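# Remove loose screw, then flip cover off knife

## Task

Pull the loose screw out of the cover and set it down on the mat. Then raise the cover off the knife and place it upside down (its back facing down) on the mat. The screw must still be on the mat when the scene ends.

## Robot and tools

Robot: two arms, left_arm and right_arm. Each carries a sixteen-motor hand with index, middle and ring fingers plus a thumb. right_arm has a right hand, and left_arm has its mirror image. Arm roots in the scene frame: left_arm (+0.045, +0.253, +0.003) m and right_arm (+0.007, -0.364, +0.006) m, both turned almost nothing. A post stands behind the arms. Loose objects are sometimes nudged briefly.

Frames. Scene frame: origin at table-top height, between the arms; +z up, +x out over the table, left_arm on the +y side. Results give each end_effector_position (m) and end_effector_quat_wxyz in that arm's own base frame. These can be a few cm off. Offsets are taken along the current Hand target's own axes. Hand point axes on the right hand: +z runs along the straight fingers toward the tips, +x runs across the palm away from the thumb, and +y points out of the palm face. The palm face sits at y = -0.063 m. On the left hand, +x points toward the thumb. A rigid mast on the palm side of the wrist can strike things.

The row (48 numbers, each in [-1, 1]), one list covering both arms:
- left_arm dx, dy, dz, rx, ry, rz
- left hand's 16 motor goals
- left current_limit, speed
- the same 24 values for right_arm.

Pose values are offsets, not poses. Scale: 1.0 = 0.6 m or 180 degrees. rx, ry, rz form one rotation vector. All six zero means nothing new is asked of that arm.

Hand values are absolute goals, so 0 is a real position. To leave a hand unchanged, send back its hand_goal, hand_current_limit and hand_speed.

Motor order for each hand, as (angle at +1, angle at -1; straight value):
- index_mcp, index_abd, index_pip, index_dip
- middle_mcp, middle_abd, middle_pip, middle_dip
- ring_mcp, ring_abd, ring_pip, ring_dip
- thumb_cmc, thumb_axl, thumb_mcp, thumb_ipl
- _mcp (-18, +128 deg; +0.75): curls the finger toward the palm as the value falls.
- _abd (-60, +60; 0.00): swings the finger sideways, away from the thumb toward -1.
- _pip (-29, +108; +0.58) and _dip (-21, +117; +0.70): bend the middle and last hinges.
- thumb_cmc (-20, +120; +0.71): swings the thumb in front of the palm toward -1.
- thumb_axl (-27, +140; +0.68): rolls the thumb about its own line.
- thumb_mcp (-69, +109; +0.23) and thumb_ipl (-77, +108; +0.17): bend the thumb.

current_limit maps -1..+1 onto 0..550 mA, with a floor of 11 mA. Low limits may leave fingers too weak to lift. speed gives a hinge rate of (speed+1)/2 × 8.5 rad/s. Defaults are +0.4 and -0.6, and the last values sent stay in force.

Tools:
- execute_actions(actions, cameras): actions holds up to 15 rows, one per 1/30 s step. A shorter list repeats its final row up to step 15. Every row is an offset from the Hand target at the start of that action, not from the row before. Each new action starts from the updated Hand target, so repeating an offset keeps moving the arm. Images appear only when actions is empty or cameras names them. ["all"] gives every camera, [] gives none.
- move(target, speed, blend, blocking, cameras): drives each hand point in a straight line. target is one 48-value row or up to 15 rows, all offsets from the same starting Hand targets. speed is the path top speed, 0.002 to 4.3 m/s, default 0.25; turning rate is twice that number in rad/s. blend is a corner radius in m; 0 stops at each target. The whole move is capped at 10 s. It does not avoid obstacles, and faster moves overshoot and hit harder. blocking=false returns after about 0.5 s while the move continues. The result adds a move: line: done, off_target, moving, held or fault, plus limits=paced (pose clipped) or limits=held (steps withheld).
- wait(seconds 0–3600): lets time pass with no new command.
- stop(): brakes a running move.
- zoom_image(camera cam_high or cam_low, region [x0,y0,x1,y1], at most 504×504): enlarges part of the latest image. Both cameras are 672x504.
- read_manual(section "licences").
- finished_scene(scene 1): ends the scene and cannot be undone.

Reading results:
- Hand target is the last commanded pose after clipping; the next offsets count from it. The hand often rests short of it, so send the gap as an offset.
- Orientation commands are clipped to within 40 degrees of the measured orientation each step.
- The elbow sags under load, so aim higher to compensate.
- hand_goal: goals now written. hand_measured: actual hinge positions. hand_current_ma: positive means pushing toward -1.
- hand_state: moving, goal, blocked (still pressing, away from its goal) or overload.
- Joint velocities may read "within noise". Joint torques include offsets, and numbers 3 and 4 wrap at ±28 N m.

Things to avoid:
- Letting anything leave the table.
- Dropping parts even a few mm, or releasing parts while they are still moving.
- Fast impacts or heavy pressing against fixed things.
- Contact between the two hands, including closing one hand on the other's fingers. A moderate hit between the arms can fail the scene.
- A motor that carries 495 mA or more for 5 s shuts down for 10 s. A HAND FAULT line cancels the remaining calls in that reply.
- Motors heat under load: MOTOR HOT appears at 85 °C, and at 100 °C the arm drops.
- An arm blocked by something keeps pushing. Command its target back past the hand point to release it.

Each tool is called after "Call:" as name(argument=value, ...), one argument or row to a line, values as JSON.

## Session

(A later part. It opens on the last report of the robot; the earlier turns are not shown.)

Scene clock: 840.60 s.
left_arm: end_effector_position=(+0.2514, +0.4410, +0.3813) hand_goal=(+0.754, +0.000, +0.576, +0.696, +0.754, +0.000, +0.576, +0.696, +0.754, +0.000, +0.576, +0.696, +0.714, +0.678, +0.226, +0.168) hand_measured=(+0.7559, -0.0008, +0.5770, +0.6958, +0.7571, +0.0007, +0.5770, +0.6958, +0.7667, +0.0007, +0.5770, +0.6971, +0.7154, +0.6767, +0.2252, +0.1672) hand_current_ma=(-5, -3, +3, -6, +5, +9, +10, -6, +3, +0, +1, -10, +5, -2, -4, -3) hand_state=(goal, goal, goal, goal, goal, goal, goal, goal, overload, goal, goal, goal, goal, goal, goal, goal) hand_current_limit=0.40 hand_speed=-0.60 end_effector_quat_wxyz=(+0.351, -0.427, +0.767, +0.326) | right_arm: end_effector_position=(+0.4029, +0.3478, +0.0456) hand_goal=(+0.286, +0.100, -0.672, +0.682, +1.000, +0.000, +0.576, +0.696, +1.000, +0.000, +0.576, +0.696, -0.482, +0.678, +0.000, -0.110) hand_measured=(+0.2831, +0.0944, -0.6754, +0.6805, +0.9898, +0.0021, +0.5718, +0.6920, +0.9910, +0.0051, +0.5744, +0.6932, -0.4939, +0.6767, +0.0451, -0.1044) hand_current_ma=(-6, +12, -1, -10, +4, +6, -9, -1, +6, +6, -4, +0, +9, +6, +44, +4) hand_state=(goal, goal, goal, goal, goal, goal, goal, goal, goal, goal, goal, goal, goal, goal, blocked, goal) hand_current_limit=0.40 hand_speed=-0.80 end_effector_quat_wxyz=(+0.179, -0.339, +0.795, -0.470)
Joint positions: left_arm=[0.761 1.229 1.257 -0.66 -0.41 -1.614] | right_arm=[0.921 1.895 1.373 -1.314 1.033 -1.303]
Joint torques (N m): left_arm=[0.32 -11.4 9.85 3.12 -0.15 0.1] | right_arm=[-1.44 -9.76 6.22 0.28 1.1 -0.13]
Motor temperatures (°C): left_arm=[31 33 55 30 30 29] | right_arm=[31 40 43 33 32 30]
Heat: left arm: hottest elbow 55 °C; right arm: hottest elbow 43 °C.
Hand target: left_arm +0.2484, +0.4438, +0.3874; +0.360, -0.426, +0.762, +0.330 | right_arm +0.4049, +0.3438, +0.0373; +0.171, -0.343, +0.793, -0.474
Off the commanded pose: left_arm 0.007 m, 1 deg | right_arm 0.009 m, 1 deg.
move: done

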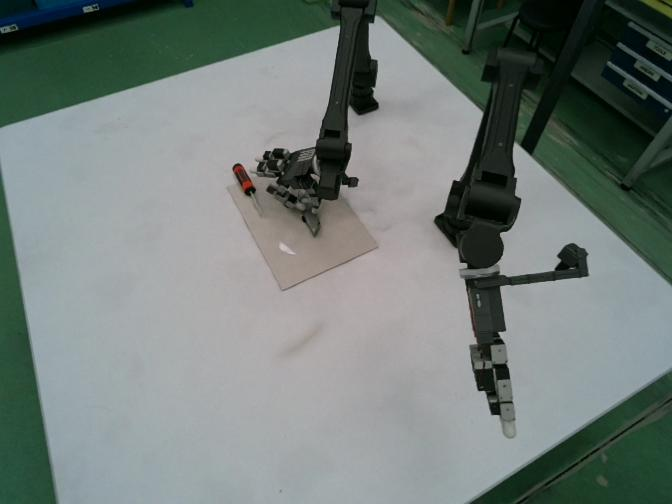

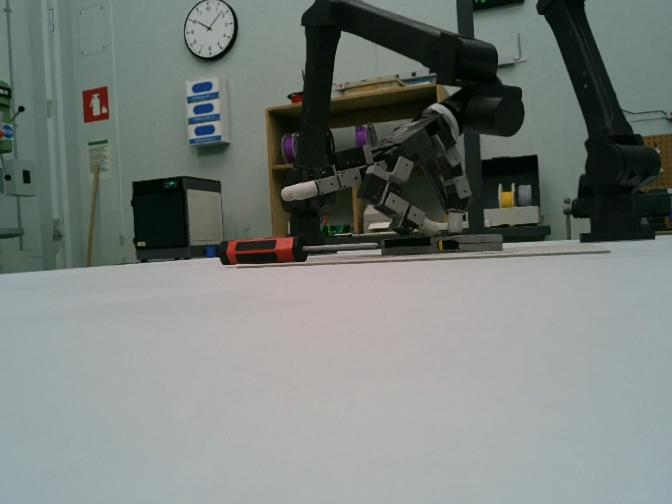

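Call:
move(
  target=[0,0,0,0,0,0,0.754,0,0.576,0.696,0.754,0,0.576,0.696,0.754,0,0.576,0.696,0.714,0.678,0.226,0.168,0.4,-0.6,0,0,0,0,0,0,0.285,0.1,-0.672,0.681,1.0,0,0.576,0.696,1.0,0,0.576,0.696,-0.478,0.678,0.0,-0.135,0.4,-0.9],
  cameras=[],
  speed=0.05,
)

Call:
move(
  target=[0,0,0,0,0,0,0.754,0,0.576,0.696,0.754,0,0.576,0.696,0.754,0,0.576,0.696,0.714,0.678,0.226,0.168,0.4,-0.6,0,0,0,0,0,0,0.20,0.1,-0.672,0.681,1.0,0,0.576,0.696,1.0,0,0.576,0.696,-0.478,0.678,-0.2,-0.135,0.4,-0.9],
  cameras=["all"],
  speed=0.05,
)

Call:
zoom_image(
  camera="cam_high",
  region=[285, 185, 325, 225],
)

Call:
zoom_image(
  camera="cam_low",
  region=[410, 200, 470, 250],
)

Scene clock: 850.90 s.
left_arm: end_effector_position=(+0.2514, +0.4410, +0.3813) hand_goal=(+0.754, +0.000, +0.576, +0.696, +0.754, +0.000, +0.576, +0.696, +0.754, +0.000, +0.576, +0.696, +0.714, +0.678, +0.226, +0.168) hand_measured=(+0.7559, +0.0007, +0.5770, +0.6958, +0.7559, +0.0007, +0.5770, +0.6971, +0.7667, +0.0007, +0.5770, +0.6958, +0.7154, +0.6777, +0.2252, +0.1672) hand_current_ma=(-4, -4, +1, -3, -5, +7, +12, -6, +4, -7, +2, -8, +5, +0, -7, -3) hand_state=(goal, goal, goal, goal, goal, goal, goal, goal, overload, goal, goal, goal, goal, goal, goal, goal) hand_current_limit=0.40 hand_speed=-0.60 end_effector_quat_wxyz=(+0.351, -0.427, +0.767, +0.326) | right_arm: end_effector_position=(+0.4029, +0.3478, +0.0456) hand_goal=(+0.286, +0.100, -0.672, +0.682, +1.000, +0.000, +0.576, +0.696, +1.000, +0.000, +0.576, +0.696, -0.478, +0.678, +0.000, -0.134) hand_measured=(+0.2831, +0.0944, -0.6754, +0.6805, +0.9898, +0.0021, +0.5718, +0.6920, +0.9910, +0.0036, +0.5744, +0.6932, -0.4926, +0.6756, +0.0372, -0.1196) hand_current_ma=(-4, +8, -3, -4, +4, +7, -12, +1, +9, +6, +1, -2, +7, +4, +29, +11) hand_state=(goal, goal, goal, goal, goal, goal, goal, goal, goal, goal, goal, goal, goal, goal, blocked, goal) hand_current_limit=0.40 hand_speed=-0.90 end_effector_quat_wxyz=(+0.179, -0.339, +0.795, -0.470)
Joint positions: left_arm=[0.761 1.229 1.257 -0.66 -0.41 -1.614] | right_arm=[0.921 1.895 1.373 -1.314 1.032 -1.303]
Joint torques (N m): left_arm=[0.97 -11.87 9.87 3.18 -0.1 0.11] | right_arm=[-1.38 -9.82 6.22 0.28 1.12 -0.13]
Motor temperatures (°C): left_arm=[31 33 56 30 30 29] | right_arm=[31 40 43 33 32 30]
Heat: left arm: hottest elbow 56 °C; right arm: hottest elbow 43 °C.
Hand target: left_arm +0.2484, +0.4438, +0.3874; +0.360, -0.426, +0.762, +0.330 | right_arm +0.4049, +0.3438, +0.0373; +0.171, -0.343, +0.793, -0.474
Off the commanded pose: left_arm 0.007 m, 1 deg | right_arm 0.009 m, 1 deg.
move: done

Scene clock: 851.70 s.
left_arm: end_effector_position=(+0.2514, +0.4410, +0.3813) hand_goal=(+0.754, +0.000, +0.576, +0.696, +0.754, +0.000, +0.576, +0.696, +0.754, +0.000, +0.576, +0.696, +0.714, +0.678, +0.226, +0.168) hand_measured=(+0.7559, +0.0007, +0.5770, +0.6958, +0.7559, +0.0007, +0.5770, +0.6958, +0.7667, +0.0007, +0.5770, +0.6958, +0.7154, +0.6777, +0.2252, +0.1681) hand_current_ma=(-5, -5, +8, -4, -3, +2, +4, -6, +13, +2, +11, -11, +8, -3, -12, +0) hand_state=(goal, goal, goal, goal, goal, goal, goal, goal, overload, goal, goal, goal, goal, goal, goal, goal) hand_current_limit=0.40 hand_speed=-0.60 end_effector_quat_wxyz=(+0.351, -0.427, +0.767, +0.326) | right_arm: end_effector_position=(+0.4032, +0.3476, +0.0459) hand_goal=(+0.200, +0.100, -0.672, +0.682, +1.000, +0.000, +0.576, +0.696, +1.000, +0.000, +0.576, +0.696, -0.478, +0.678, -0.200, -0.134) hand_measured=(+0.2265, +0.0988, -0.6741, +0.6792, +0.9910, +0.0021, +0.5705, +0.6920, +0.9898, +0.0036, +0.5744, +0.6920, -0.4864, +0.6756, -0.0450, -0.1063) hand_current_ma=(+4, +8, -6, -8, +8, +9, -10, +1, +4, +1, +0, -2, +5, +1, +381, +19) hand_state=(blocked, goal, goal, goal, goal, goal, goal, goal, goal, goal, goal, goal, goal, goal, moving, blocked) hand_current_limit=0.40 hand_speed=-0.90 end_effector_quat_wxyz=(+0.179, -0.339, +0.795, -0.471)
Joint positions: left_arm=[0.761 1.229 1.257 -0.66 -0.41 -1.614] | right_arm=[0.921 1.895 1.373 -1.314 1.035 -1.303]
Joint torques (N m): left_arm=[0.91 -11.81 9.91 3.1 -0.06 0.07] | right_arm=[-1.38 -9.82 6.23 0.28 1.01 -0.13]
Motor temperatures (°C): left_arm=[31 33 56 30 30 29] | right_arm=[31 40 43 33 32 30]
Heat: left arm: hottest elbow 56 °C; right arm: hottest elbow 43 °C.
Hand target: left_arm +0.2484, +0.4438, +0.3874; +0.360, -0.426, +0.762, +0.330 | right_arm +0.4049, +0.3438, +0.0374; +0.171, -0.343, +0.793, -0.474
Off the commanded pose: left_arm 0.007 m, 1 deg | right_arm 0.010 m, 1 deg.
move: done

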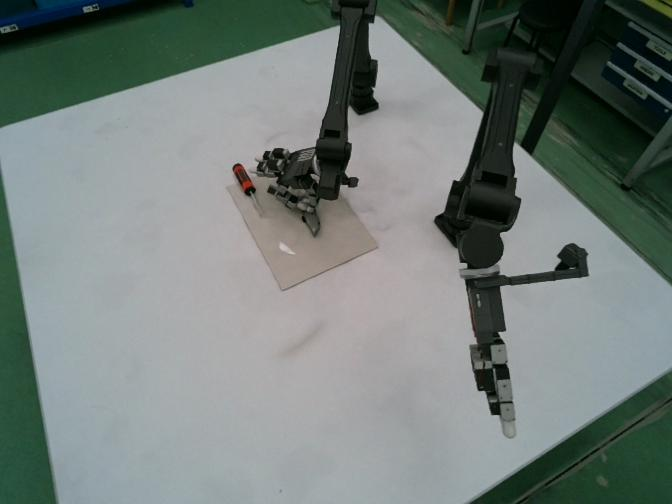

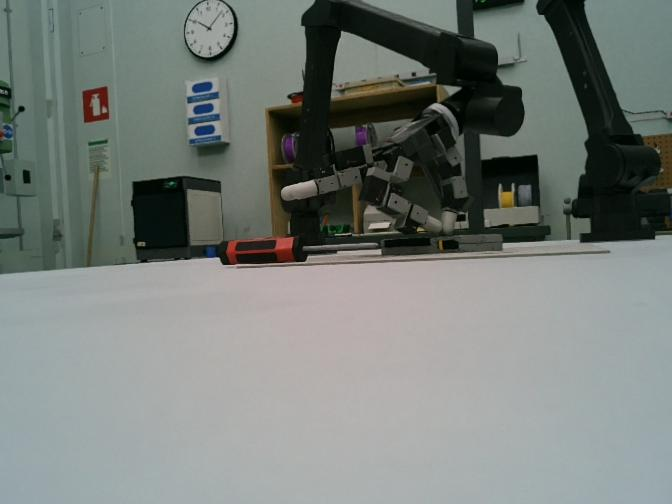

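Scaled by 12.600 from the camera's image (finer frame: 960x720).

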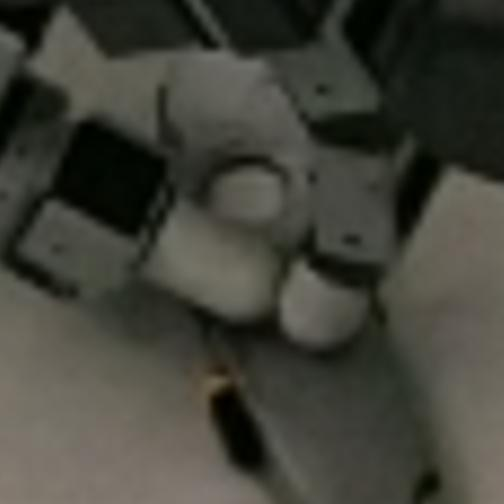

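Scaled by 8.400 from the camera's image (finer frame: 960x720).

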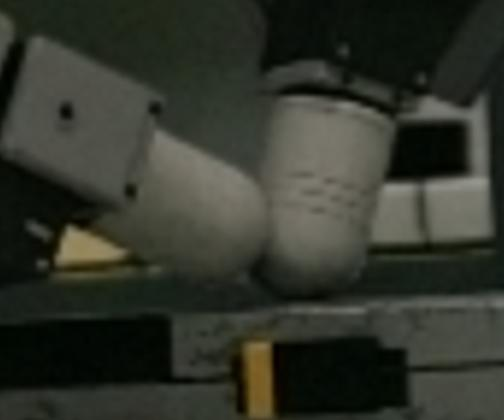

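Call:
move(
  target=[0,0,0,0,0,0,0.754,0,0.576,0.696,0.754,0,0.576,0.696,0.754,0,0.576,0.696,0.714,0.678,0.226,0.168,0.4,-0.6,0,0,0,0,0,0,0.310,0.1,-0.685,0.681,1.0,0,0.576,0.696,1.0,0,0.576,0.696,-0.478,0.678,0.1,-0.15,0.4,-0.8],
  cameras=[],
  speed=0.05,
)

Call:
move(
  target=[0,0,0,0,0,0,0.754,0,0.576,0.696,0.754,0,0.576,0.696,0.754,0,0.576,0.696,0.714,0.678,0.226,0.168,0.4,-0.6,0,0,0,0,0,0,0.285,0.1,-0.670,0.681,1.0,0,0.576,0.696,1.0,0,0.576,0.696,-0.478,0.678,0.03,-0.15,0.4,-0.9],
  cameras=["all"],
  speed=0.05,
)

Call:
zoom_image(
  camera="cam_high",
  region=[285, 185, 325, 225],
)

Call:
zoom_image(
  camera="cam_low",
  region=[410, 200, 470, 250],
)

Scene clock: 874.73 s.
left_arm: end_effector_position=(+0.2514, +0.4410, +0.3813) hand_goal=(+0.754, +0.000, +0.576, +0.696, +0.754, +0.000, +0.576, +0.696, +0.754, +0.000, +0.576, +0.696, +0.714, +0.678, +0.226, +0.168) hand_measured=(+0.7559, +0.0007, +0.5770, +0.6958, +0.7559, +0.0007, +0.5757, +0.6958, +0.7667, +0.0007, +0.5770, +0.6958, +0.7154, +0.6777, +0.2252, +0.1681) hand_current_ma=(-6, -9, +3, -6, -2, +4, +1, -9, +5, -1, +7, -7, +6, -4, -10, -7) hand_state=(goal, goal, goal, goal, goal, goal, goal, goal, overload, goal, goal, goal, goal, goal, goal, goal) hand_current_limit=0.40 hand_speed=-0.60 end_effector_quat_wxyz=(+0.351, -0.427, +0.767, +0.326) | right_arm: end_effector_position=(+0.4041, +0.3468, +0.0455) hand_goal=(+0.310, +0.100, -0.684, +0.682, +1.000, +0.000, +0.576, +0.696, +1.000, +0.000, +0.576, +0.696, -0.478, +0.678, +0.100, -0.150) hand_measured=(+0.3024, +0.0988, -0.6882, +0.6792, +0.9910, +0.0036, +0.5718, +0.6920, +0.9886, +0.0051, +0.5744, +0.6932, -0.4776, +0.6798, +0.0926, -0.1539) hand_current_ma=(-4, +9, +0, -11, +6, +8, -11, +1, +8, +5, +1, -5, +10, +7, -4, +5) hand_state=(goal, goal, goal, goal, goal, goal, goal, goal, goal, goal, goal, goal, goal, goal, goal, goal) hand_current_limit=0.40 hand_speed=-0.80 end_effector_quat_wxyz=(+0.179, -0.338, +0.795, -0.471)
Joint positions: left_arm=[0.761 1.229 1.257 -0.66 -0.41 -1.614] | right_arm=[0.919 1.895 1.373 -1.314 1.035 -1.303]
Joint torques (N m): left_arm=[1.55 -10.87 9.85 3.12 -0.13 0.14] | right_arm=[-1.2 -9.82 6.22 0.27 1 -0.13]
Motor temperatures (°C): left_arm=[31 33 56 30 30 29] | right_arm=[31 39 43 33 31 30]
Heat: left arm: hottest elbow 56 °C; right arm: hottest elbow 43 °C.
Hand target: left_arm +0.2484, +0.4438, +0.3874; +0.360, -0.426, +0.762, +0.330 | right_arm +0.4048, +0.3438, +0.0373; +0.171, -0.343, +0.793, -0.474
Off the commanded pose: left_arm 0.007 m, 1 deg | right_arm 0.009 m, 1 deg.
move: done

Scene clock: 875.23 s.
left_arm: end_effector_position=(+0.2514, +0.4410, +0.3813) hand_goal=(+0.754, +0.000, +0.576, +0.696, +0.754, +0.000, +0.576, +0.696, +0.754, +0.000, +0.576, +0.696, +0.714, +0.678, +0.226, +0.168) hand_measured=(+0.7559, -0.0008, +0.5770, +0.6958, +0.7559, +0.0007, +0.5770, +0.6958, +0.7667, +0.0007, +0.5770, +0.6958, +0.7154, +0.6777, +0.2252, +0.1672) hand_current_ma=(-6, -9, +3, -3, -5, +13, +14, -6, +8, +2, +4, -12, +4, -3, -5, +0) hand_state=(goal, goal, goal, goal, goal, goal, goal, goal, overload, goal, goal, goal, goal, goal, goal, goal) hand_current_limit=0.40 hand_speed=-0.60 end_effector_quat_wxyz=(+0.351, -0.427, +0.767, +0.326) | right_arm: end_effector_position=(+0.4041, +0.3468, +0.0455) hand_goal=(+0.286, +0.100, -0.670, +0.682, +1.000, +0.000, +0.576, +0.696, +1.000, +0.000, +0.576, +0.696, -0.478, +0.678, +0.030, -0.150) hand_measured=(+0.2856, +0.0988, -0.6741, +0.6792, +0.9898, +0.0036, +0.5718, +0.6907, +0.9898, +0.0036, +0.5744, +0.6932, -0.4776, +0.6798, +0.0649, -0.1463) hand_current_ma=(-6, +8, -5, -14, +8, +12, -11, +3, +6, +6, +3, -6, +7, +9, +28, +4) hand_state=(goal, goal, goal, goal, goal, goal, goal, goal, goal, goal, goal, goal, goal, goal, blocked, goal) hand_current_limit=0.40 hand_speed=-0.90 end_effector_quat_wxyz=(+0.179, -0.338, +0.795, -0.471)
Joint positions: left_arm=[0.761 1.229 1.257 -0.66 -0.41 -1.614] | right_arm=[0.919 1.895 1.373 -1.314 1.035 -1.303]
Joint torques (N m): left_arm=[1.03 -11.81 9.95 3.26 -0.14 0.08] | right_arm=[-1.14 -9.88 6.23 0.27 1.01 -0.13]
Motor temperatures (°C): left_arm=[31 33 56 30 30 29] | right_arm=[31 39 43 33 31 30]
Heat: left arm: hottest elbow 56 °C; right arm: hottest elbow 43 °C.
Hand target: left_arm +0.2484, +0.4438, +0.3874; +0.360, -0.426, +0.762, +0.330 | right_arm +0.4049, +0.3437, +0.0373; +0.171, -0.343, +0.793, -0.474
Off the commanded pose: left_arm 0.007 m, 1 deg | right_arm 0.009 m, 1 deg.
move: done

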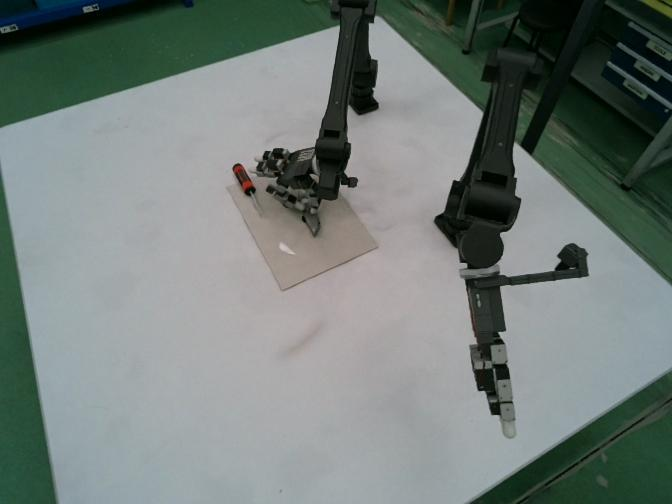

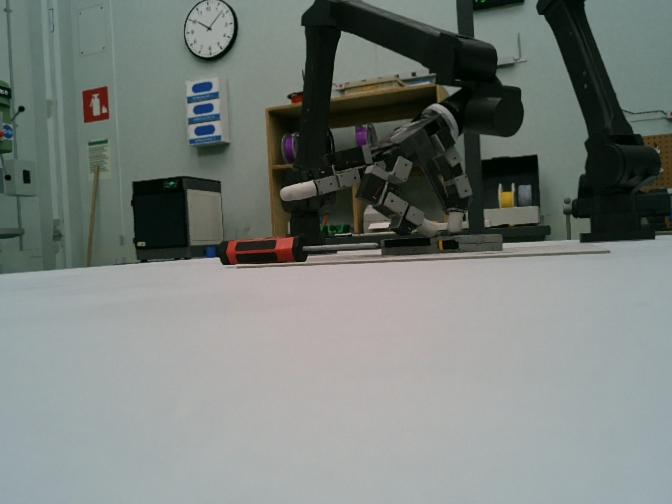

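Scaled by 12.600 from the camera's image (finer frame: 960x720).

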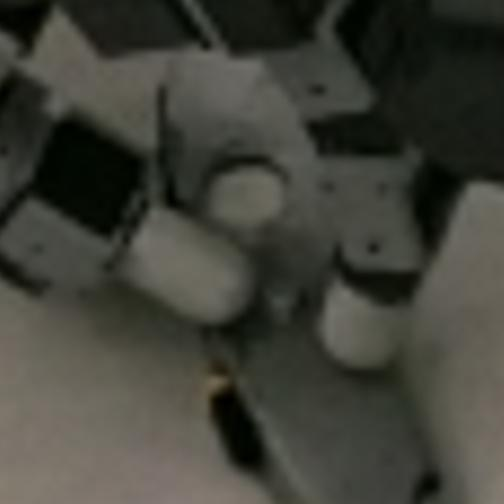

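Scaled by 8.400 from the camera's image (finer frame: 960x720).

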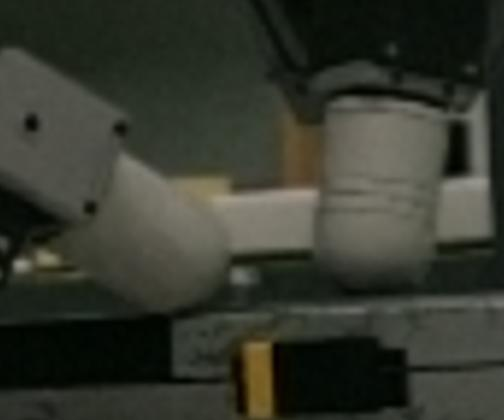

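Call:
move(
  target=[0,0,0,0,0,0,0.754,0,0.576,0.696,0.754,0,0.576,0.696,0.754,0,0.576,0.696,0.714,0.678,0.226,0.168,0.4,-0.6,0,0,0,0,0,0,0.255,0.1,-0.652,0.681,1.0,0,0.576,0.696,1.0,0,0.576,0.696,-0.478,0.678,-0.10,-0.15,0.4,-0.9],
  cameras=["all"],
  speed=0.05,
)

Call:
zoom_image(
  camera="cam_high",
  region=[285, 185, 325, 225],
)

Call:
zoom_image(
  camera="cam_low",
  region=[410, 200, 470, 250],
)

Scene clock: 886.00 s.
left_arm: end_effector_position=(+0.2514, +0.4410, +0.3813) hand_goal=(+0.754, +0.000, +0.576, +0.696, +0.754, +0.000, +0.576, +0.696, +0.754, +0.000, +0.576, +0.696, +0.714, +0.678, +0.226, +0.168) hand_measured=(+0.7559, +0.0007, +0.5770, +0.6958, +0.7559, +0.0007, +0.5770, +0.6958, +0.7667, +0.0007, +0.5770, +0.6958, +0.7154, +0.6777, +0.2252, +0.1681) hand_current_ma=(-7, -4, +0, -4, -4, +7, +6, -2, +9, -2, -1, -12, +11, +0, -3, +1) hand_state=(goal, goal, goal, goal, goal, goal, goal, goal, overload, goal, goal, goal, goal, goal, goal, goal) hand_current_limit=0.40 hand_speed=-0.60 end_effector_quat_wxyz=(+0.351, -0.427, +0.767, +0.326) | right_arm: end_effector_position=(+0.4036, +0.3471, +0.0452) hand_goal=(+0.256, +0.100, -0.652, +0.682, +1.000, +0.000, +0.576, +0.696, +1.000, +0.000, +0.576, +0.696, -0.478, +0.678, -0.100, -0.150) hand_measured=(+0.2590, +0.0988, -0.6548, +0.6792, +0.9898, +0.0021, +0.5718, +0.6920, +0.9910, +0.0036, +0.5744, +0.6932, -0.4738, +0.6798, -0.0341, -0.1396) hand_current_ma=(-9, +13, -4, -11, +4, +8, -14, +2, +12, +8, -1, -2, +8, +5, +95, +2) hand_state=(goal, goal, goal, goal, goal, goal, goal, goal, goal, goal, goal, goal, goal, goal, blocked, goal) hand_current_limit=0.40 hand_speed=-0.90 end_effector_quat_wxyz=(+0.178, -0.338, +0.796, -0.470)
Joint positions: left_arm=[0.761 1.229 1.257 -0.66 -0.41 -1.614] | right_arm=[0.919 1.895 1.373 -1.314 1.032 -1.303]
Joint torques (N m): left_arm=[0.73 -11.46 9.99 3.18 -0.11 0.1] | right_arm=[-1.2 -9.7 6.22 0.27 1.13 -0.12]
Motor temperatures (°C): left_arm=[31 33 56 30 30 29] | right_arm=[31 39 43 33 31 30]
Heat: left arm: hottest elbow 56 °C; right arm: hottest elbow 43 °C.
Hand target: left_arm +0.2484, +0.4438, +0.3874; +0.360, -0.426, +0.762, +0.330 | right_arm +0.4048, +0.3438, +0.0373; +0.171, -0.343, +0.793, -0.474
Off the commanded pose: left_arm 0.007 m, 1 deg | right_arm 0.009 m, 1 deg.
move: done

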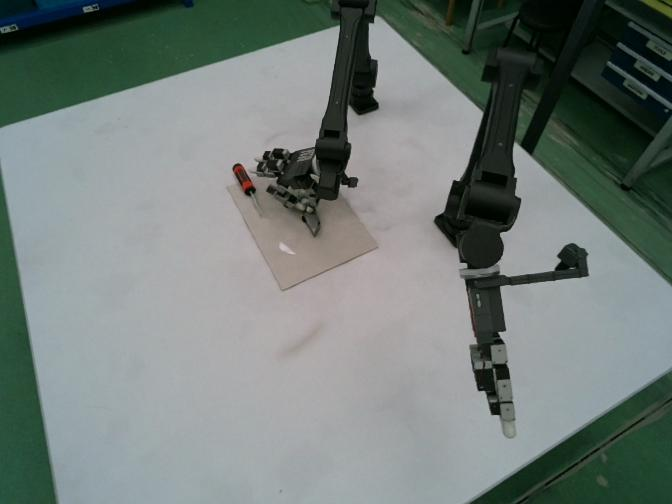

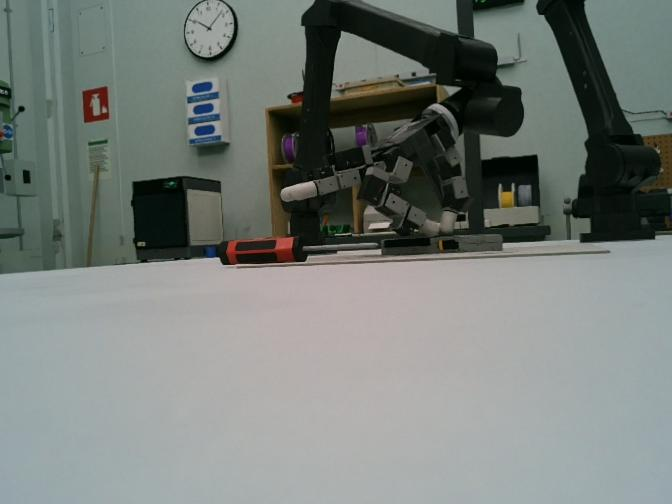

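Scaled by 12.600 from the camera's image (finer frame: 960x720).

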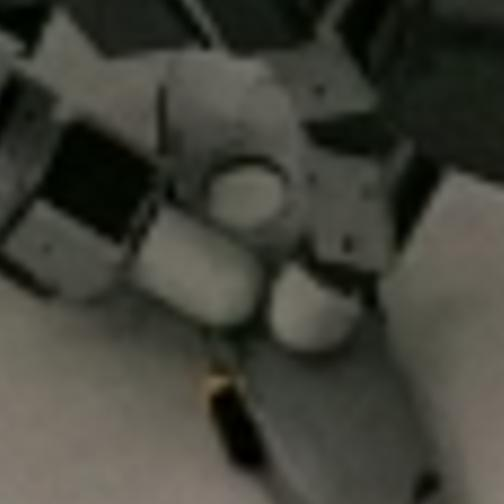

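Scaled by 8.400 from the camera's image (finer frame: 960x720).

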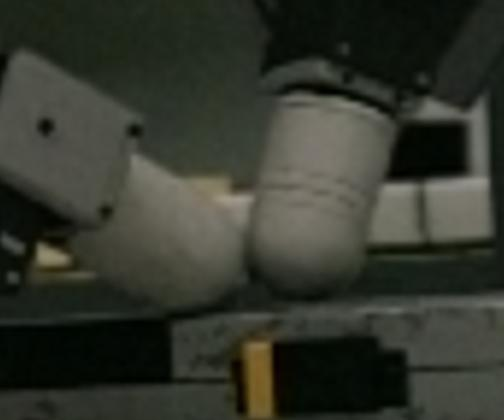

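Call:
move(
  target=[0,0,0,0,0,0,0.754,0,0.576,0.696,0.754,0,0.576,0.696,0.754,0,0.576,0.696,0.714,0.678,0.226,0.168,0.4,-0.6,0,0,0,0,0,0,0.220,0.1,-0.690,0.660,1.0,0,0.576,0.696,1.0,0,0.576,0.696,-0.478,0.678,-0.28,-0.15,0.65,-0.9],
  cameras=["all"],
  speed=0.05,
)

Call:
zoom_image(
  camera="cam_low",
  region=[410, 200, 470, 250],
)

Scene clock: 892.47 s.
left_arm: end_effector_position=(+0.2514, +0.4410, +0.3813) hand_goal=(+0.754, +0.000, +0.576, +0.696, +0.754, +0.000, +0.576, +0.696, +0.754, +0.000, +0.576, +0.696, +0.714, +0.678, +0.226, +0.168) hand_measured=(+0.7559, -0.0008, +0.5770, +0.6958, +0.7559, +0.0007, +0.5770, +0.6958, +0.7667, +0.0007, +0.5770, +0.6958, +0.7154, +0.6777, +0.2252, +0.1672) hand_current_ma=(-7, -5, +3, -2, -1, +9, +11, +1, +8, -4, +4, -6, +3, -4, -6, -9) hand_state=(goal, goal, goal, goal, goal, goal, goal, goal, overload, goal, goal, goal, goal, goal, goal, goal) hand_current_limit=0.40 hand_speed=-0.60 end_effector_quat_wxyz=(+0.351, -0.427, +0.767, +0.326) | right_arm: end_effector_position=(+0.4035, +0.3477, +0.0452) hand_goal=(+0.220, +0.100, -0.690, +0.660, +1.000, +0.000, +0.576, +0.696, +1.000, +0.000, +0.576, +0.696, -0.478, +0.678, -0.280, -0.150) hand_measured=(+0.2530, +0.0988, -0.6715, +0.6678, +0.9910, +0.0036, +0.5718, +0.6920, +0.9898, +0.0036, +0.5744, +0.6932, -0.4738, +0.6809, -0.0529, -0.1225) hand_current_ma=(+12, +8, -1, -11, +6, +8, -9, +3, +6, +0, +1, -1, +13, +5, +454, +20) hand_state=(blocked, goal, goal, goal, goal, goal, goal, goal, goal, goal, goal, goal, goal, goal, moving, blocked) hand_current_limit=0.65 hand_speed=-0.90 end_effector_quat_wxyz=(+0.179, -0.338, +0.796, -0.470)
Joint positions: left_arm=[0.761 1.229 1.257 -0.66 -0.41 -1.614] | right_arm=[0.92 1.895 1.373 -1.312 1.032 -1.303]
Joint torques (N m): left_arm=[1.61 -11.63 9.88 3.12 -0.16 0.09] | right_arm=[-1.32 -9.82 6.24 0.23 1.13 -0.13]
Motor temperatures (°C): left_arm=[31 33 56 30 30 29] | right_arm=[31 39 43 33 32 30]
Heat: left arm: hottest elbow 56 °C; right arm: hottest elbow 43 °C.
Hand target: left_arm +0.2484, +0.4438, +0.3874; +0.360, -0.426, +0.762, +0.330 | right_arm +0.4049, +0.3437, +0.0373; +0.171, -0.343, +0.793, -0.474
Off the commanded pose: left_arm 0.007 m, 1 deg | right_arm 0.009 m, 1 deg.
move: done

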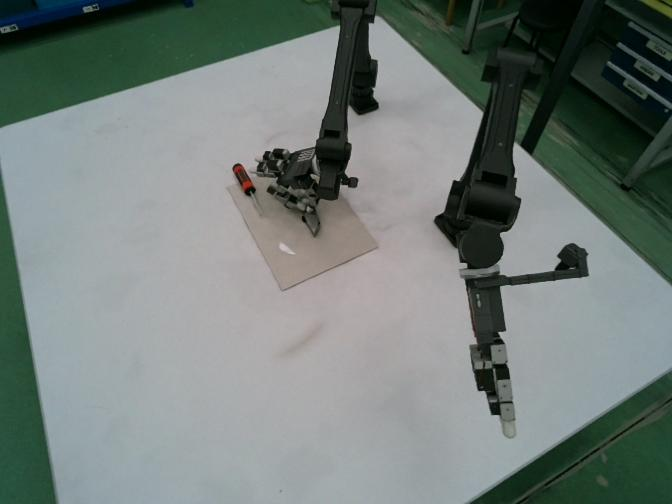

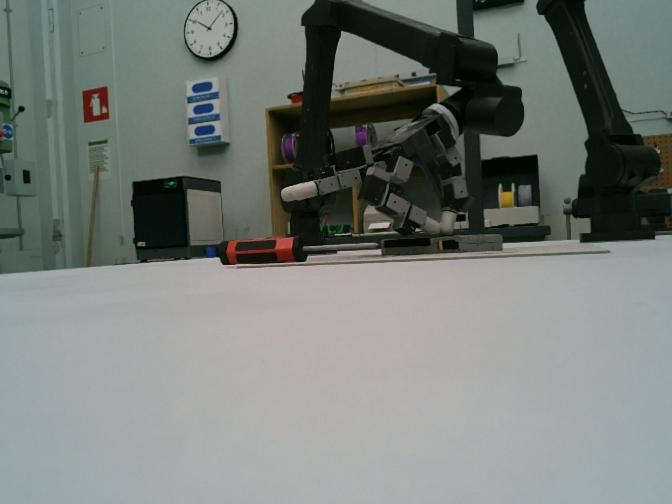

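Scaled by 8.400 from the camera's image (finer frame: 960x720).

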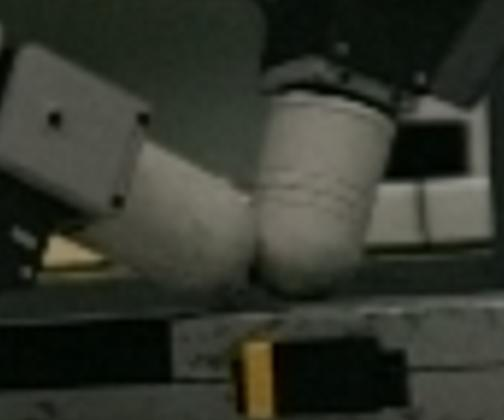

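Call:
move(
  target=[0,0,0,0,0,0,0.754,0,0.576,0.696,0.754,0,0.576,0.696,0.754,0,0.576,0.696,0.714,0.678,0.226,0.168,0.4,-0.6,-0.0071,-0.036,-0.0219,-0.0022,-0.0079,0.01365,0.220,0.1,-0.690,0.660,1.0,0,0.576,0.696,1.0,0,0.576,0.696,-0.478,0.678,-0.28,-0.15,0.65,-0.9],
  cameras=["all"],
  speed=0.03,
)

Call:
zoom_image(
  camera="cam_low",
  region=[410, 200, 470, 250],
)

Scene clock: 909.93 s.
left_arm: end_effector_position=(+0.2514, +0.4410, +0.3813) hand_goal=(+0.754, +0.000, +0.576, +0.696, +0.754, +0.000, +0.576, +0.696, +0.754, +0.000, +0.576, +0.696, +0.714, +0.678, +0.226, +0.168) hand_measured=(+0.7559, -0.0008, +0.5770, +0.6958, +0.7559, +0.0007, +0.5770, +0.6958, +0.7667, +0.0007, +0.5770, +0.6958, +0.7154, +0.6777, +0.2252, +0.1681) hand_current_ma=(-6, -5, +7, -4, -3, +6, +11, -3, +11, -2, +4, -5, +7, +1, -5, -2) hand_state=(goal, goal, goal, goal, goal, goal, goal, goal, overload, goal, goal, goal, goal, goal, goal, goal) hand_current_limit=0.40 hand_speed=-0.60 end_effector_quat_wxyz=(+0.351, -0.427, +0.767, +0.326) | right_arm: end_effector_position=(+0.4037, +0.3482, +0.0485) hand_goal=(+0.220, +0.100, -0.690, +0.660, +1.000, +0.000, +0.576, +0.696, +1.000, +0.000, +0.576, +0.696, -0.478, +0.678, -0.280, -0.150) hand_measured=(+0.2602, +0.0944, -0.6741, +0.6652, +0.9910, +0.0036, +0.5718, +0.6920, +0.9898, +0.0036, +0.5744, +0.6932, -0.4751, +0.6798, -0.0628, -0.1149) hand_current_ma=(+20, +6, +2, -10, +1, +7, -11, +4, +8, +2, +1, +1, +13, +8, +451, +32) hand_state=(blocked, goal, goal, goal, goal, goal, goal, goal, goal, goal, goal, goal, goal, goal, blocked, blocked) hand_current_limit=0.65 hand_speed=-0.90 end_effector_quat_wxyz=(+0.181, -0.337, +0.797, -0.468)
Joint positions: left_arm=[0.761 1.229 1.257 -0.66 -0.41 -1.614] | right_arm=[0.92 1.888 1.373 -1.312 1.031 -1.303]
Joint torques (N m): left_arm=[0.85 -11.22 9.87 3.04 -0.14 0.09] | right_arm=[-1.38 -12.92 6.64 0.18 1.16 -0.13]
Motor temperatures (°C): left_arm=[31 33 56 30 30 29] | right_arm=[31 39 43 33 32 30]
Heat: left arm: hottest elbow 56 °C; right arm: hottest elbow 43 °C.
Hand target: left_arm +0.2484, +0.4438, +0.3874; +0.360, -0.426, +0.762, +0.330 | right_arm +0.4083, +0.3483, +0.0624; +0.189, -0.332, +0.799, -0.463
Off the commanded pose: left_arm 0.007 m, 1 deg | right_arm 0.015 m, 1 deg.
move: off_target (right_arm)

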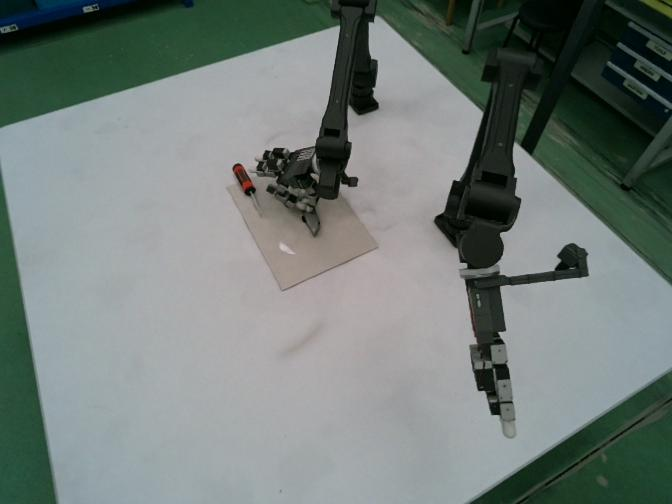

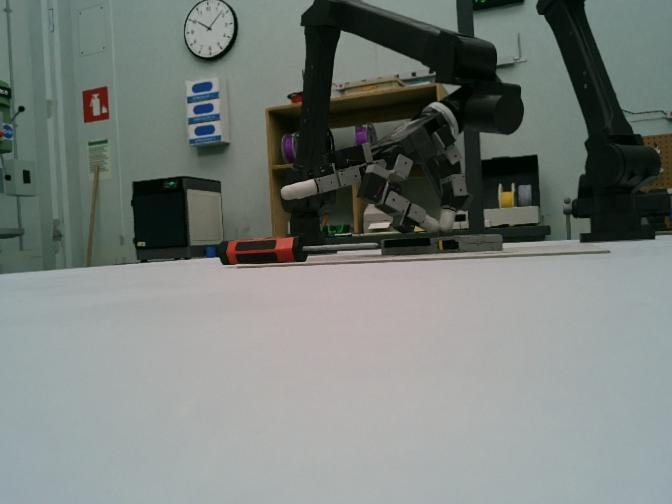

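Scaled by 8.400 from the camera's image (finer frame: 960x720).

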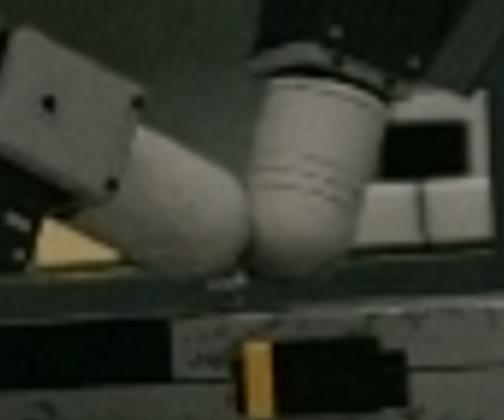

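Call:
move(
  target=[0,0,0,0,0,0,0.754,0,0.576,0.696,0.754,0,0.576,0.696,0.754,0,0.576,0.696,0.714,0.678,0.226,0.168,0.4,-0.6,0,0,0,0,0,0,0.320,0.1,-0.675,0.681,1.0,0,0.576,0.696,1.0,0,0.576,0.696,-0.478,0.678,0.06,-0.15,0.4,-0.7],
  cameras=[],
  speed=0.05,
)

Call:
move(
  target=[0,0,0,0,0,0,0.754,0,0.576,0.696,0.754,0,0.576,0.696,0.754,0,0.576,0.696,0.714,0.678,0.226,0.168,0.4,-0.6,0.0073,0.0371,0.0226,0.0023,0.0082,-0.0141,0.320,0.1,-0.675,0.681,1.0,0,0.576,0.696,1.0,0,0.576,0.696,-0.478,0.678,0.06,-0.15,0.4,-0.7],
  cameras=["all"],
  speed=0.05,
)

Call:
zoom_image(
  camera="cam_high",
  region=[285, 185, 325, 225],
)

Call:
zoom_image(
  camera="cam_low",
  region=[410, 200, 470, 250],
)

Scene clock: 933.23 s.
left_arm: end_effector_position=(+0.2514, +0.4410, +0.3813) hand_goal=(+0.754, +0.000, +0.576, +0.696, +0.754, +0.000, +0.576, +0.696, +0.754, +0.000, +0.576, +0.696, +0.714, +0.678, +0.226, +0.168) hand_measured=(+0.7559, +0.0007, +0.5770, +0.6958, +0.7571, +0.0007, +0.5770, +0.6958, +0.7667, -0.0008, +0.5770, +0.6958, +0.7154, +0.6777, +0.2252, +0.1672) hand_current_ma=(-12, -4, +1, -4, +1, +7, +8, -6, +8, +3, +3, -11, +8, -3, -8, -5) hand_state=(goal, goal, goal, goal, goal, goal, goal, goal, overload, goal, goal, goal, goal, goal, goal, goal) hand_current_limit=0.40 hand_speed=-0.60 end_effector_quat_wxyz=(+0.351, -0.427, +0.767, +0.326) | right_arm: end_effector_position=(+0.4038, +0.3483, +0.0495) hand_goal=(+0.320, +0.100, -0.674, +0.682, +1.000, +0.000, +0.576, +0.696, +1.000, +0.000, +0.576, +0.696, -0.478, +0.678, +0.060, -0.150) hand_measured=(+0.3181, +0.0944, -0.6741, +0.6780, +0.9910, +0.0036, +0.5705, +0.6920, +0.9910, +0.0036, +0.5731, +0.6932, -0.4763, +0.6756, +0.0589, -0.1473) hand_current_ma=(-11, +9, -5, -8, +8, +6, -9, +4, +8, +8, -2, +0, +11, +6, -7, +2) hand_state=(goal, goal, goal, goal, goal, goal, goal, goal, goal, goal, goal, goal, goal, goal, goal, goal) hand_current_limit=0.40 hand_speed=-0.70 end_effector_quat_wxyz=(+0.182, -0.336, +0.797, -0.467)
Joint positions: left_arm=[0.761 1.229 1.257 -0.66 -0.41 -1.614] | right_arm=[0.92 1.887 1.373 -1.312 1.032 -1.303]
Joint torques (N m): left_arm=[0.91 -11.22 9.92 3.17 -0.12 0.11] | right_arm=[-1.32 -12.57 6.67 0.17 1.15 -0.13]
Motor temperatures (°C): left_arm=[31 33 56 30 30 29] | right_arm=[31 39 43 32 32 30]
Heat: left arm: hottest elbow 56 °C; right arm: hottest elbow 43 °C.
Hand target: left_arm +0.2484, +0.4438, +0.3874; +0.360, -0.426, +0.762, +0.330 | right_arm +0.4083, +0.3483, +0.0624; +0.189, -0.332, +0.799, -0.463
Off the commanded pose: left_arm 0.007 m, 1 deg | right_arm 0.014 m, 1 deg.
move: done

Scene clock: 934.13 s.
left_arm: end_effector_position=(+0.2514, +0.4410, +0.3813) hand_goal=(+0.754, +0.000, +0.576, +0.696, +0.754, +0.000, +0.576, +0.696, +0.754, +0.000, +0.576, +0.696, +0.714, +0.678, +0.226, +0.168) hand_measured=(+0.7559, -0.0008, +0.5770, +0.6958, +0.7559, +0.0007, +0.5757, +0.6958, +0.7667, -0.0008, +0.5770, +0.6958, +0.7154, +0.6777, +0.2252, +0.1681) hand_current_ma=(-5, -11, +3, -4, -3, +6, +3, -7, +9, -1, +3, -12, +1, -2, -4, -4) hand_state=(goal, goal, goal, goal, goal, goal, goal, goal, overload, goal, goal, goal, goal, goal, goal, goal) hand_current_limit=0.40 hand_speed=-0.60 end_effector_quat_wxyz=(+0.351, -0.427, +0.767, +0.326) | right_arm: end_effector_position=(+0.4039, +0.3474, +0.0455) hand_goal=(+0.320, +0.100, -0.674, +0.682, +1.000, +0.000, +0.576, +0.696, +1.000, +0.000, +0.576, +0.696, -0.478, +0.678, +0.060, -0.150) hand_measured=(+0.3145, +0.0944, -0.6844, +0.6767, +0.9898, +0.0021, +0.5718, +0.6920, +0.9910, +0.0036, +0.5744, +0.6932, -0.4776, +0.6767, +0.0649, -0.1511) hand_current_ma=(-4, +7, -11, -12, +11, +8, -9, +3, +7, +3, +1, +3, +10, +7, -5, -1) hand_state=(goal, goal, goal, goal, goal, goal, goal, goal, goal, goal, goal, goal, goal, goal, goal, goal) hand_current_limit=0.40 hand_speed=-0.70 end_effector_quat_wxyz=(+0.179, -0.338, +0.795, -0.471)
Joint positions: left_arm=[0.761 1.229 1.257 -0.66 -0.41 -1.614] | right_arm=[0.92 1.895 1.373 -1.312 1.035 -1.303]
Joint torques (N m): left_arm=[0.79 -12.45 9.91 2.97 -0.1 0.09] | right_arm=[-1.32 -9.05 6.54 0.18 1 -0.12]
Motor temperatures (°C): left_arm=[31 33 56 30 30 29] | right_arm=[31 39 43 32 32 30]
Heat: left arm: hottest elbow 56 °C; right arm: hottest elbow 43 °C.
Hand target: left_arm +0.2484, +0.4438, +0.3874; +0.360, -0.426, +0.762, +0.330 | right_arm +0.4056, +0.3446, +0.0363; +0.170, -0.343, +0.792, -0.475
Off the commanded pose: left_arm 0.007 m, 1 deg | right_arm 0.010 m, 1 deg.
move: done

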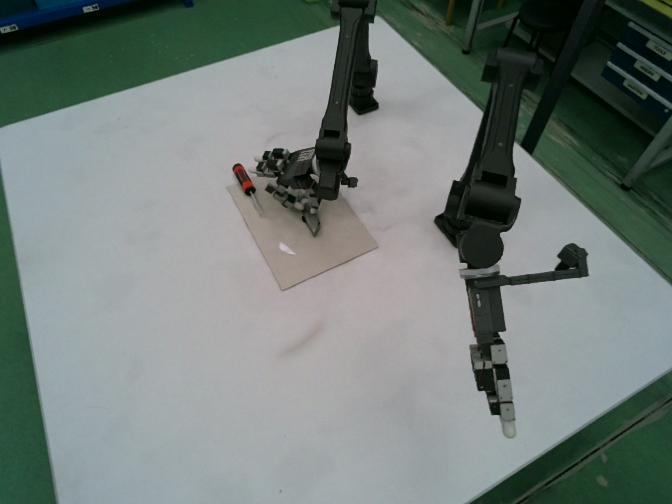

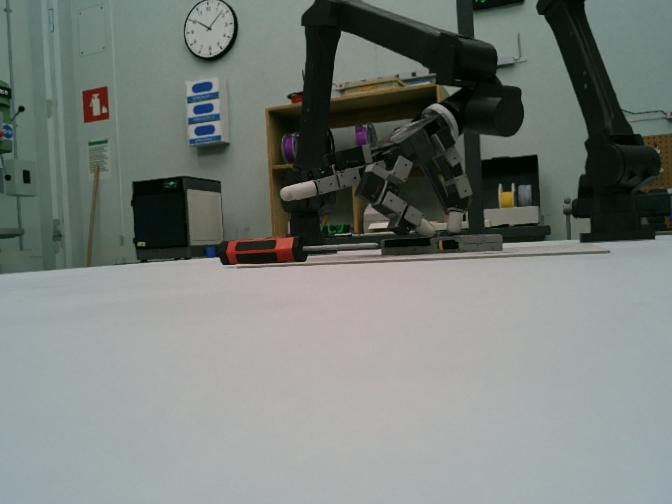

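Scaled by 12.600 from the camera's image (finer frame: 960x720).

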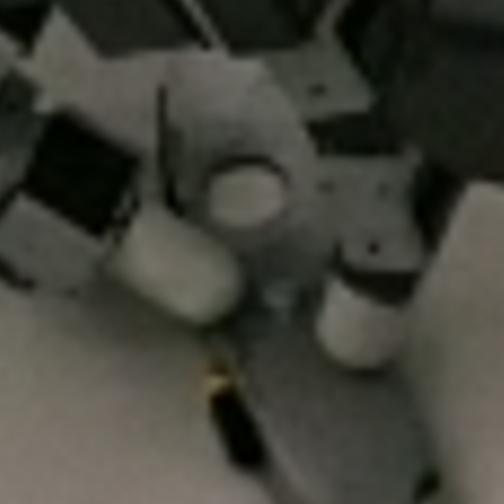

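Scaled by 8.400 from the camera's image (finer frame: 960x720).

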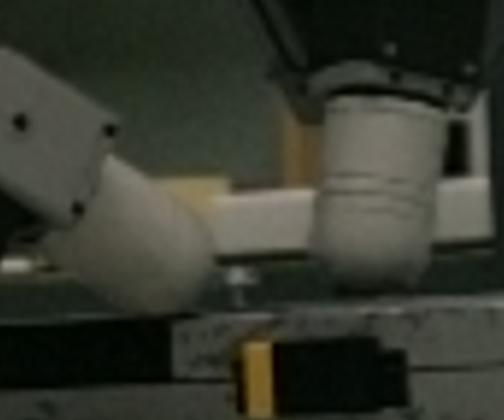

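Call:
move(
  target=[0,0,0,0,0,0,0.754,0,0.576,0.696,0.754,0,0.576,0.696,0.754,0,0.576,0.696,0.714,0.678,0.226,0.168,0.4,-0.6,0,0,0,0,0,0,0.262,0.1,-0.648,0.681,1.0,0,0.576,0.696,1.0,0,0.576,0.696,-0.478,0.678,-0.02,-0.15,0.4,-0.9],
  cameras=[],
  speed=0.05,
)

Call:
move(
  target=[0,0,0,0,0,0,0.754,0,0.576,0.696,0.754,0,0.576,0.696,0.754,0,0.576,0.696,0.714,0.678,0.226,0.168,0.4,-0.6,0,0,0,0,0,0,0.150,0.1,-0.715,0.645,1.0,0,0.576,0.696,1.0,0,0.576,0.696,-0.478,0.678,-0.150,-0.21,0.5,-0.9],
  cameras=["all"],
  speed=0.05,
)

Call:
zoom_image(
  camera="cam_high",
  region=[285, 185, 325, 225],
)

Call:
zoom_image(
  camera="cam_low",
  region=[410, 200, 470, 250],
)

Scene clock: 953.13 s.
left_arm: end_effector_position=(+0.2514, +0.4410, +0.3813) hand_goal=(+0.754, +0.000, +0.576, +0.696, +0.754, +0.000, +0.576, +0.696, +0.754, +0.000, +0.576, +0.696, +0.714, +0.678, +0.226, +0.168) hand_measured=(+0.7559, -0.0008, +0.5770, +0.6958, +0.7559, +0.0007, +0.5770, +0.6958, +0.7667, +0.0007, +0.5770, +0.6958, +0.7154, +0.6777, +0.2252, +0.1681) hand_current_ma=(-6, -10, +3, -3, -2, +11, +7, -8, +12, +1, +1, -7, +4, +0, -3, -4) hand_state=(goal, goal, goal, goal, goal, goal, goal, goal, overload, goal, goal, goal, goal, goal, goal, goal) hand_current_limit=0.40 hand_speed=-0.60 end_effector_quat_wxyz=(+0.351, -0.427, +0.767, +0.326) | right_arm: end_effector_position=(+0.4036, +0.3477, +0.0454) hand_goal=(+0.262, +0.100, -0.648, +0.682, +1.000, +0.000, +0.576, +0.696, +1.000, +0.000, +0.576, +0.696, -0.478, +0.678, -0.020, -0.150) hand_measured=(+0.2614, +0.0944, -0.6536, +0.6780, +0.9898, +0.0036, +0.5718, +0.6920, +0.9898, +0.0036, +0.5744, +0.6932, -0.4788, +0.6777, +0.0203, -0.1434) hand_current_ma=(-8, +8, -3, -9, +4, +11, -13, +1, +7, +7, -7, -2, +5, +10, +35, +2) hand_state=(goal, goal, goal, goal, goal, goal, goal, goal, goal, goal, goal, goal, goal, goal, blocked, goal) hand_current_limit=0.40 hand_speed=-0.90 end_effector_quat_wxyz=(+0.179, -0.338, +0.795, -0.470)
Joint positions: left_arm=[0.761 1.229 1.257 -0.66 -0.41 -1.614] | right_arm=[0.921 1.895 1.373 -1.312 1.034 -1.303]
Joint torques (N m): left_arm=[1.14 -10.52 9.87 3.1 -0.11 0.13] | right_arm=[-1.32 -9.47 6.53 0.18 1.04 -0.13]
Motor temperatures (°C): left_arm=[31 33 57 30 30 29] | right_arm=[31 39 43 32 32 30]
Heat: left arm: hottest elbow 57 °C; right arm: hottest elbow 43 °C.
Hand target: left_arm +0.2484, +0.4438, +0.3874; +0.360, -0.426, +0.762, +0.330 | right_arm +0.4055, +0.3447, +0.0362; +0.170, -0.344, +0.792, -0.475
Off the commanded pose: left_arm 0.007 m, 1 deg | right_arm 0.010 m, 1 deg.
move: done

Scene clock: 953.63 s.
left_arm: end_effector_position=(+0.2514, +0.4410, +0.3813) hand_goal=(+0.754, +0.000, +0.576, +0.696, +0.754, +0.000, +0.576, +0.696, +0.754, +0.000, +0.576, +0.696, +0.714, +0.678, +0.226, +0.168) hand_measured=(+0.7559, -0.0008, +0.5770, +0.6958, +0.7559, +0.0007, +0.5770, +0.6958, +0.7667, +0.0007, +0.5770, +0.6958, +0.7154, +0.6777, +0.2252, +0.1681) hand_current_ma=(-8, -8, +6, -3, -6, +6, +11, -4, +12, -2, +8, -5, +6, -1, -12, -2) hand_state=(goal, goal, goal, goal, goal, goal, goal, goal, overload, goal, goal, goal, goal, goal, goal, goal) hand_current_limit=0.40 hand_speed=-0.60 end_effector_quat_wxyz=(+0.351, -0.427, +0.767, +0.326) | right_arm: end_effector_position=(+0.4035, +0.3477, +0.0452) hand_goal=(+0.150, +0.100, -0.714, +0.646, +1.000, +0.000, +0.576, +0.696, +1.000, +0.000, +0.576, +0.696, -0.478, +0.678, -0.150, -0.210) hand_measured=(+0.2385, +0.0988, -0.6767, +0.6537, +0.9898, +0.0021, +0.5718, +0.6920, +0.9898, +0.0036, +0.5744, +0.6920, -0.4751, +0.6798, -0.0163, -0.1682) hand_current_ma=(+109, +11, +13, -7, +2, +2, -9, +5, +5, +4, -1, -4, +7, +3, +407, +45) hand_state=(blocked, goal, blocked, goal, goal, goal, goal, goal, goal, goal, goal, goal, goal, goal, moving, blocked) hand_current_limit=0.50 hand_speed=-0.90 end_effector_quat_wxyz=(+0.179, -0.338, +0.795, -0.470)
Joint positions: left_arm=[0.761 1.229 1.257 -0.66 -0.41 -1.614] | right_arm=[0.921 1.896 1.373 -1.312 1.034 -1.303]
Joint torques (N m): left_arm=[0.97 -12.1 9.89 2.99 -0.13 0.11] | right_arm=[-1.38 -9.52 6.52 0.18 1.05 -0.12]
Motor temperatures (°C): left_arm=[31 33 57 30 30 29] | right_arm=[31 39 43 32 32 30]
Heat: left arm: hottest elbow 57 °C; right arm: hottest elbow 43 °C.
Hand target: left_arm +0.2484, +0.4438, +0.3874; +0.360, -0.426, +0.762, +0.330 | right_arm +0.4055, +0.3448, +0.0364; +0.170, -0.343, +0.792, -0.475
Off the commanded pose: left_arm 0.007 m, 1 deg | right_arm 0.010 m, 1 deg.
move: done

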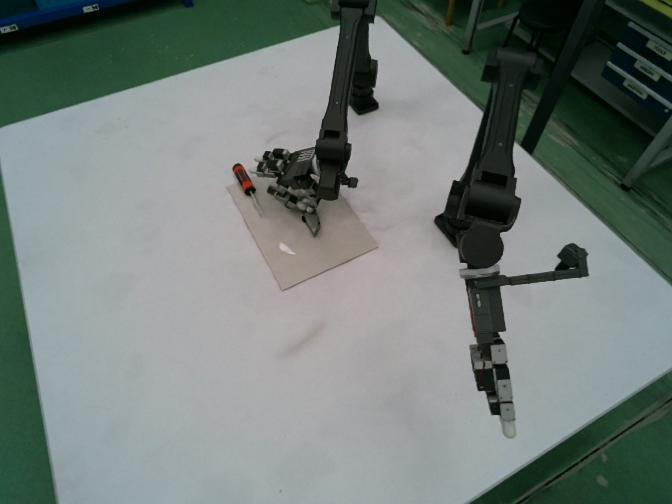

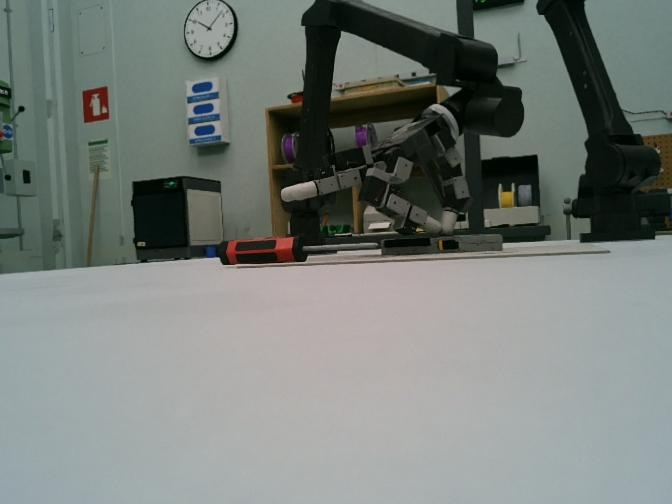

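Scaled by 12.600 from the camera's image (finer frame: 960x720).

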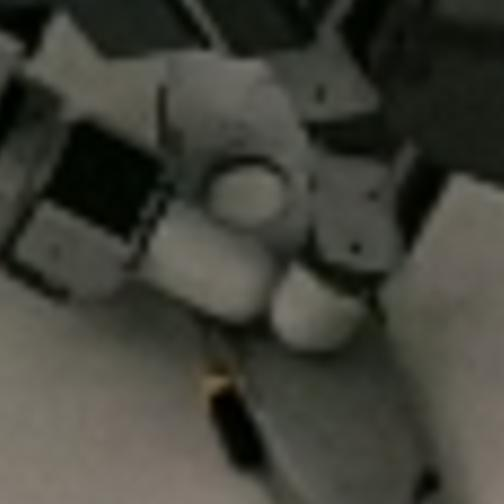

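Scaled by 8.400 from the camera's image (finer frame: 960x720).

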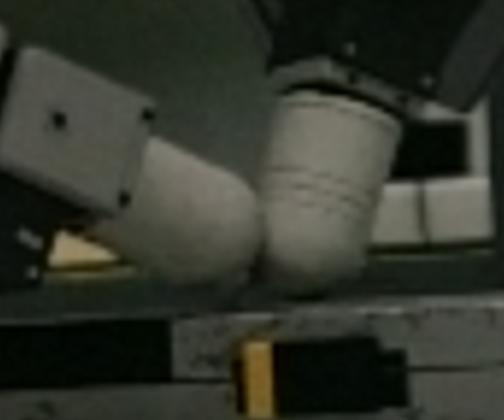

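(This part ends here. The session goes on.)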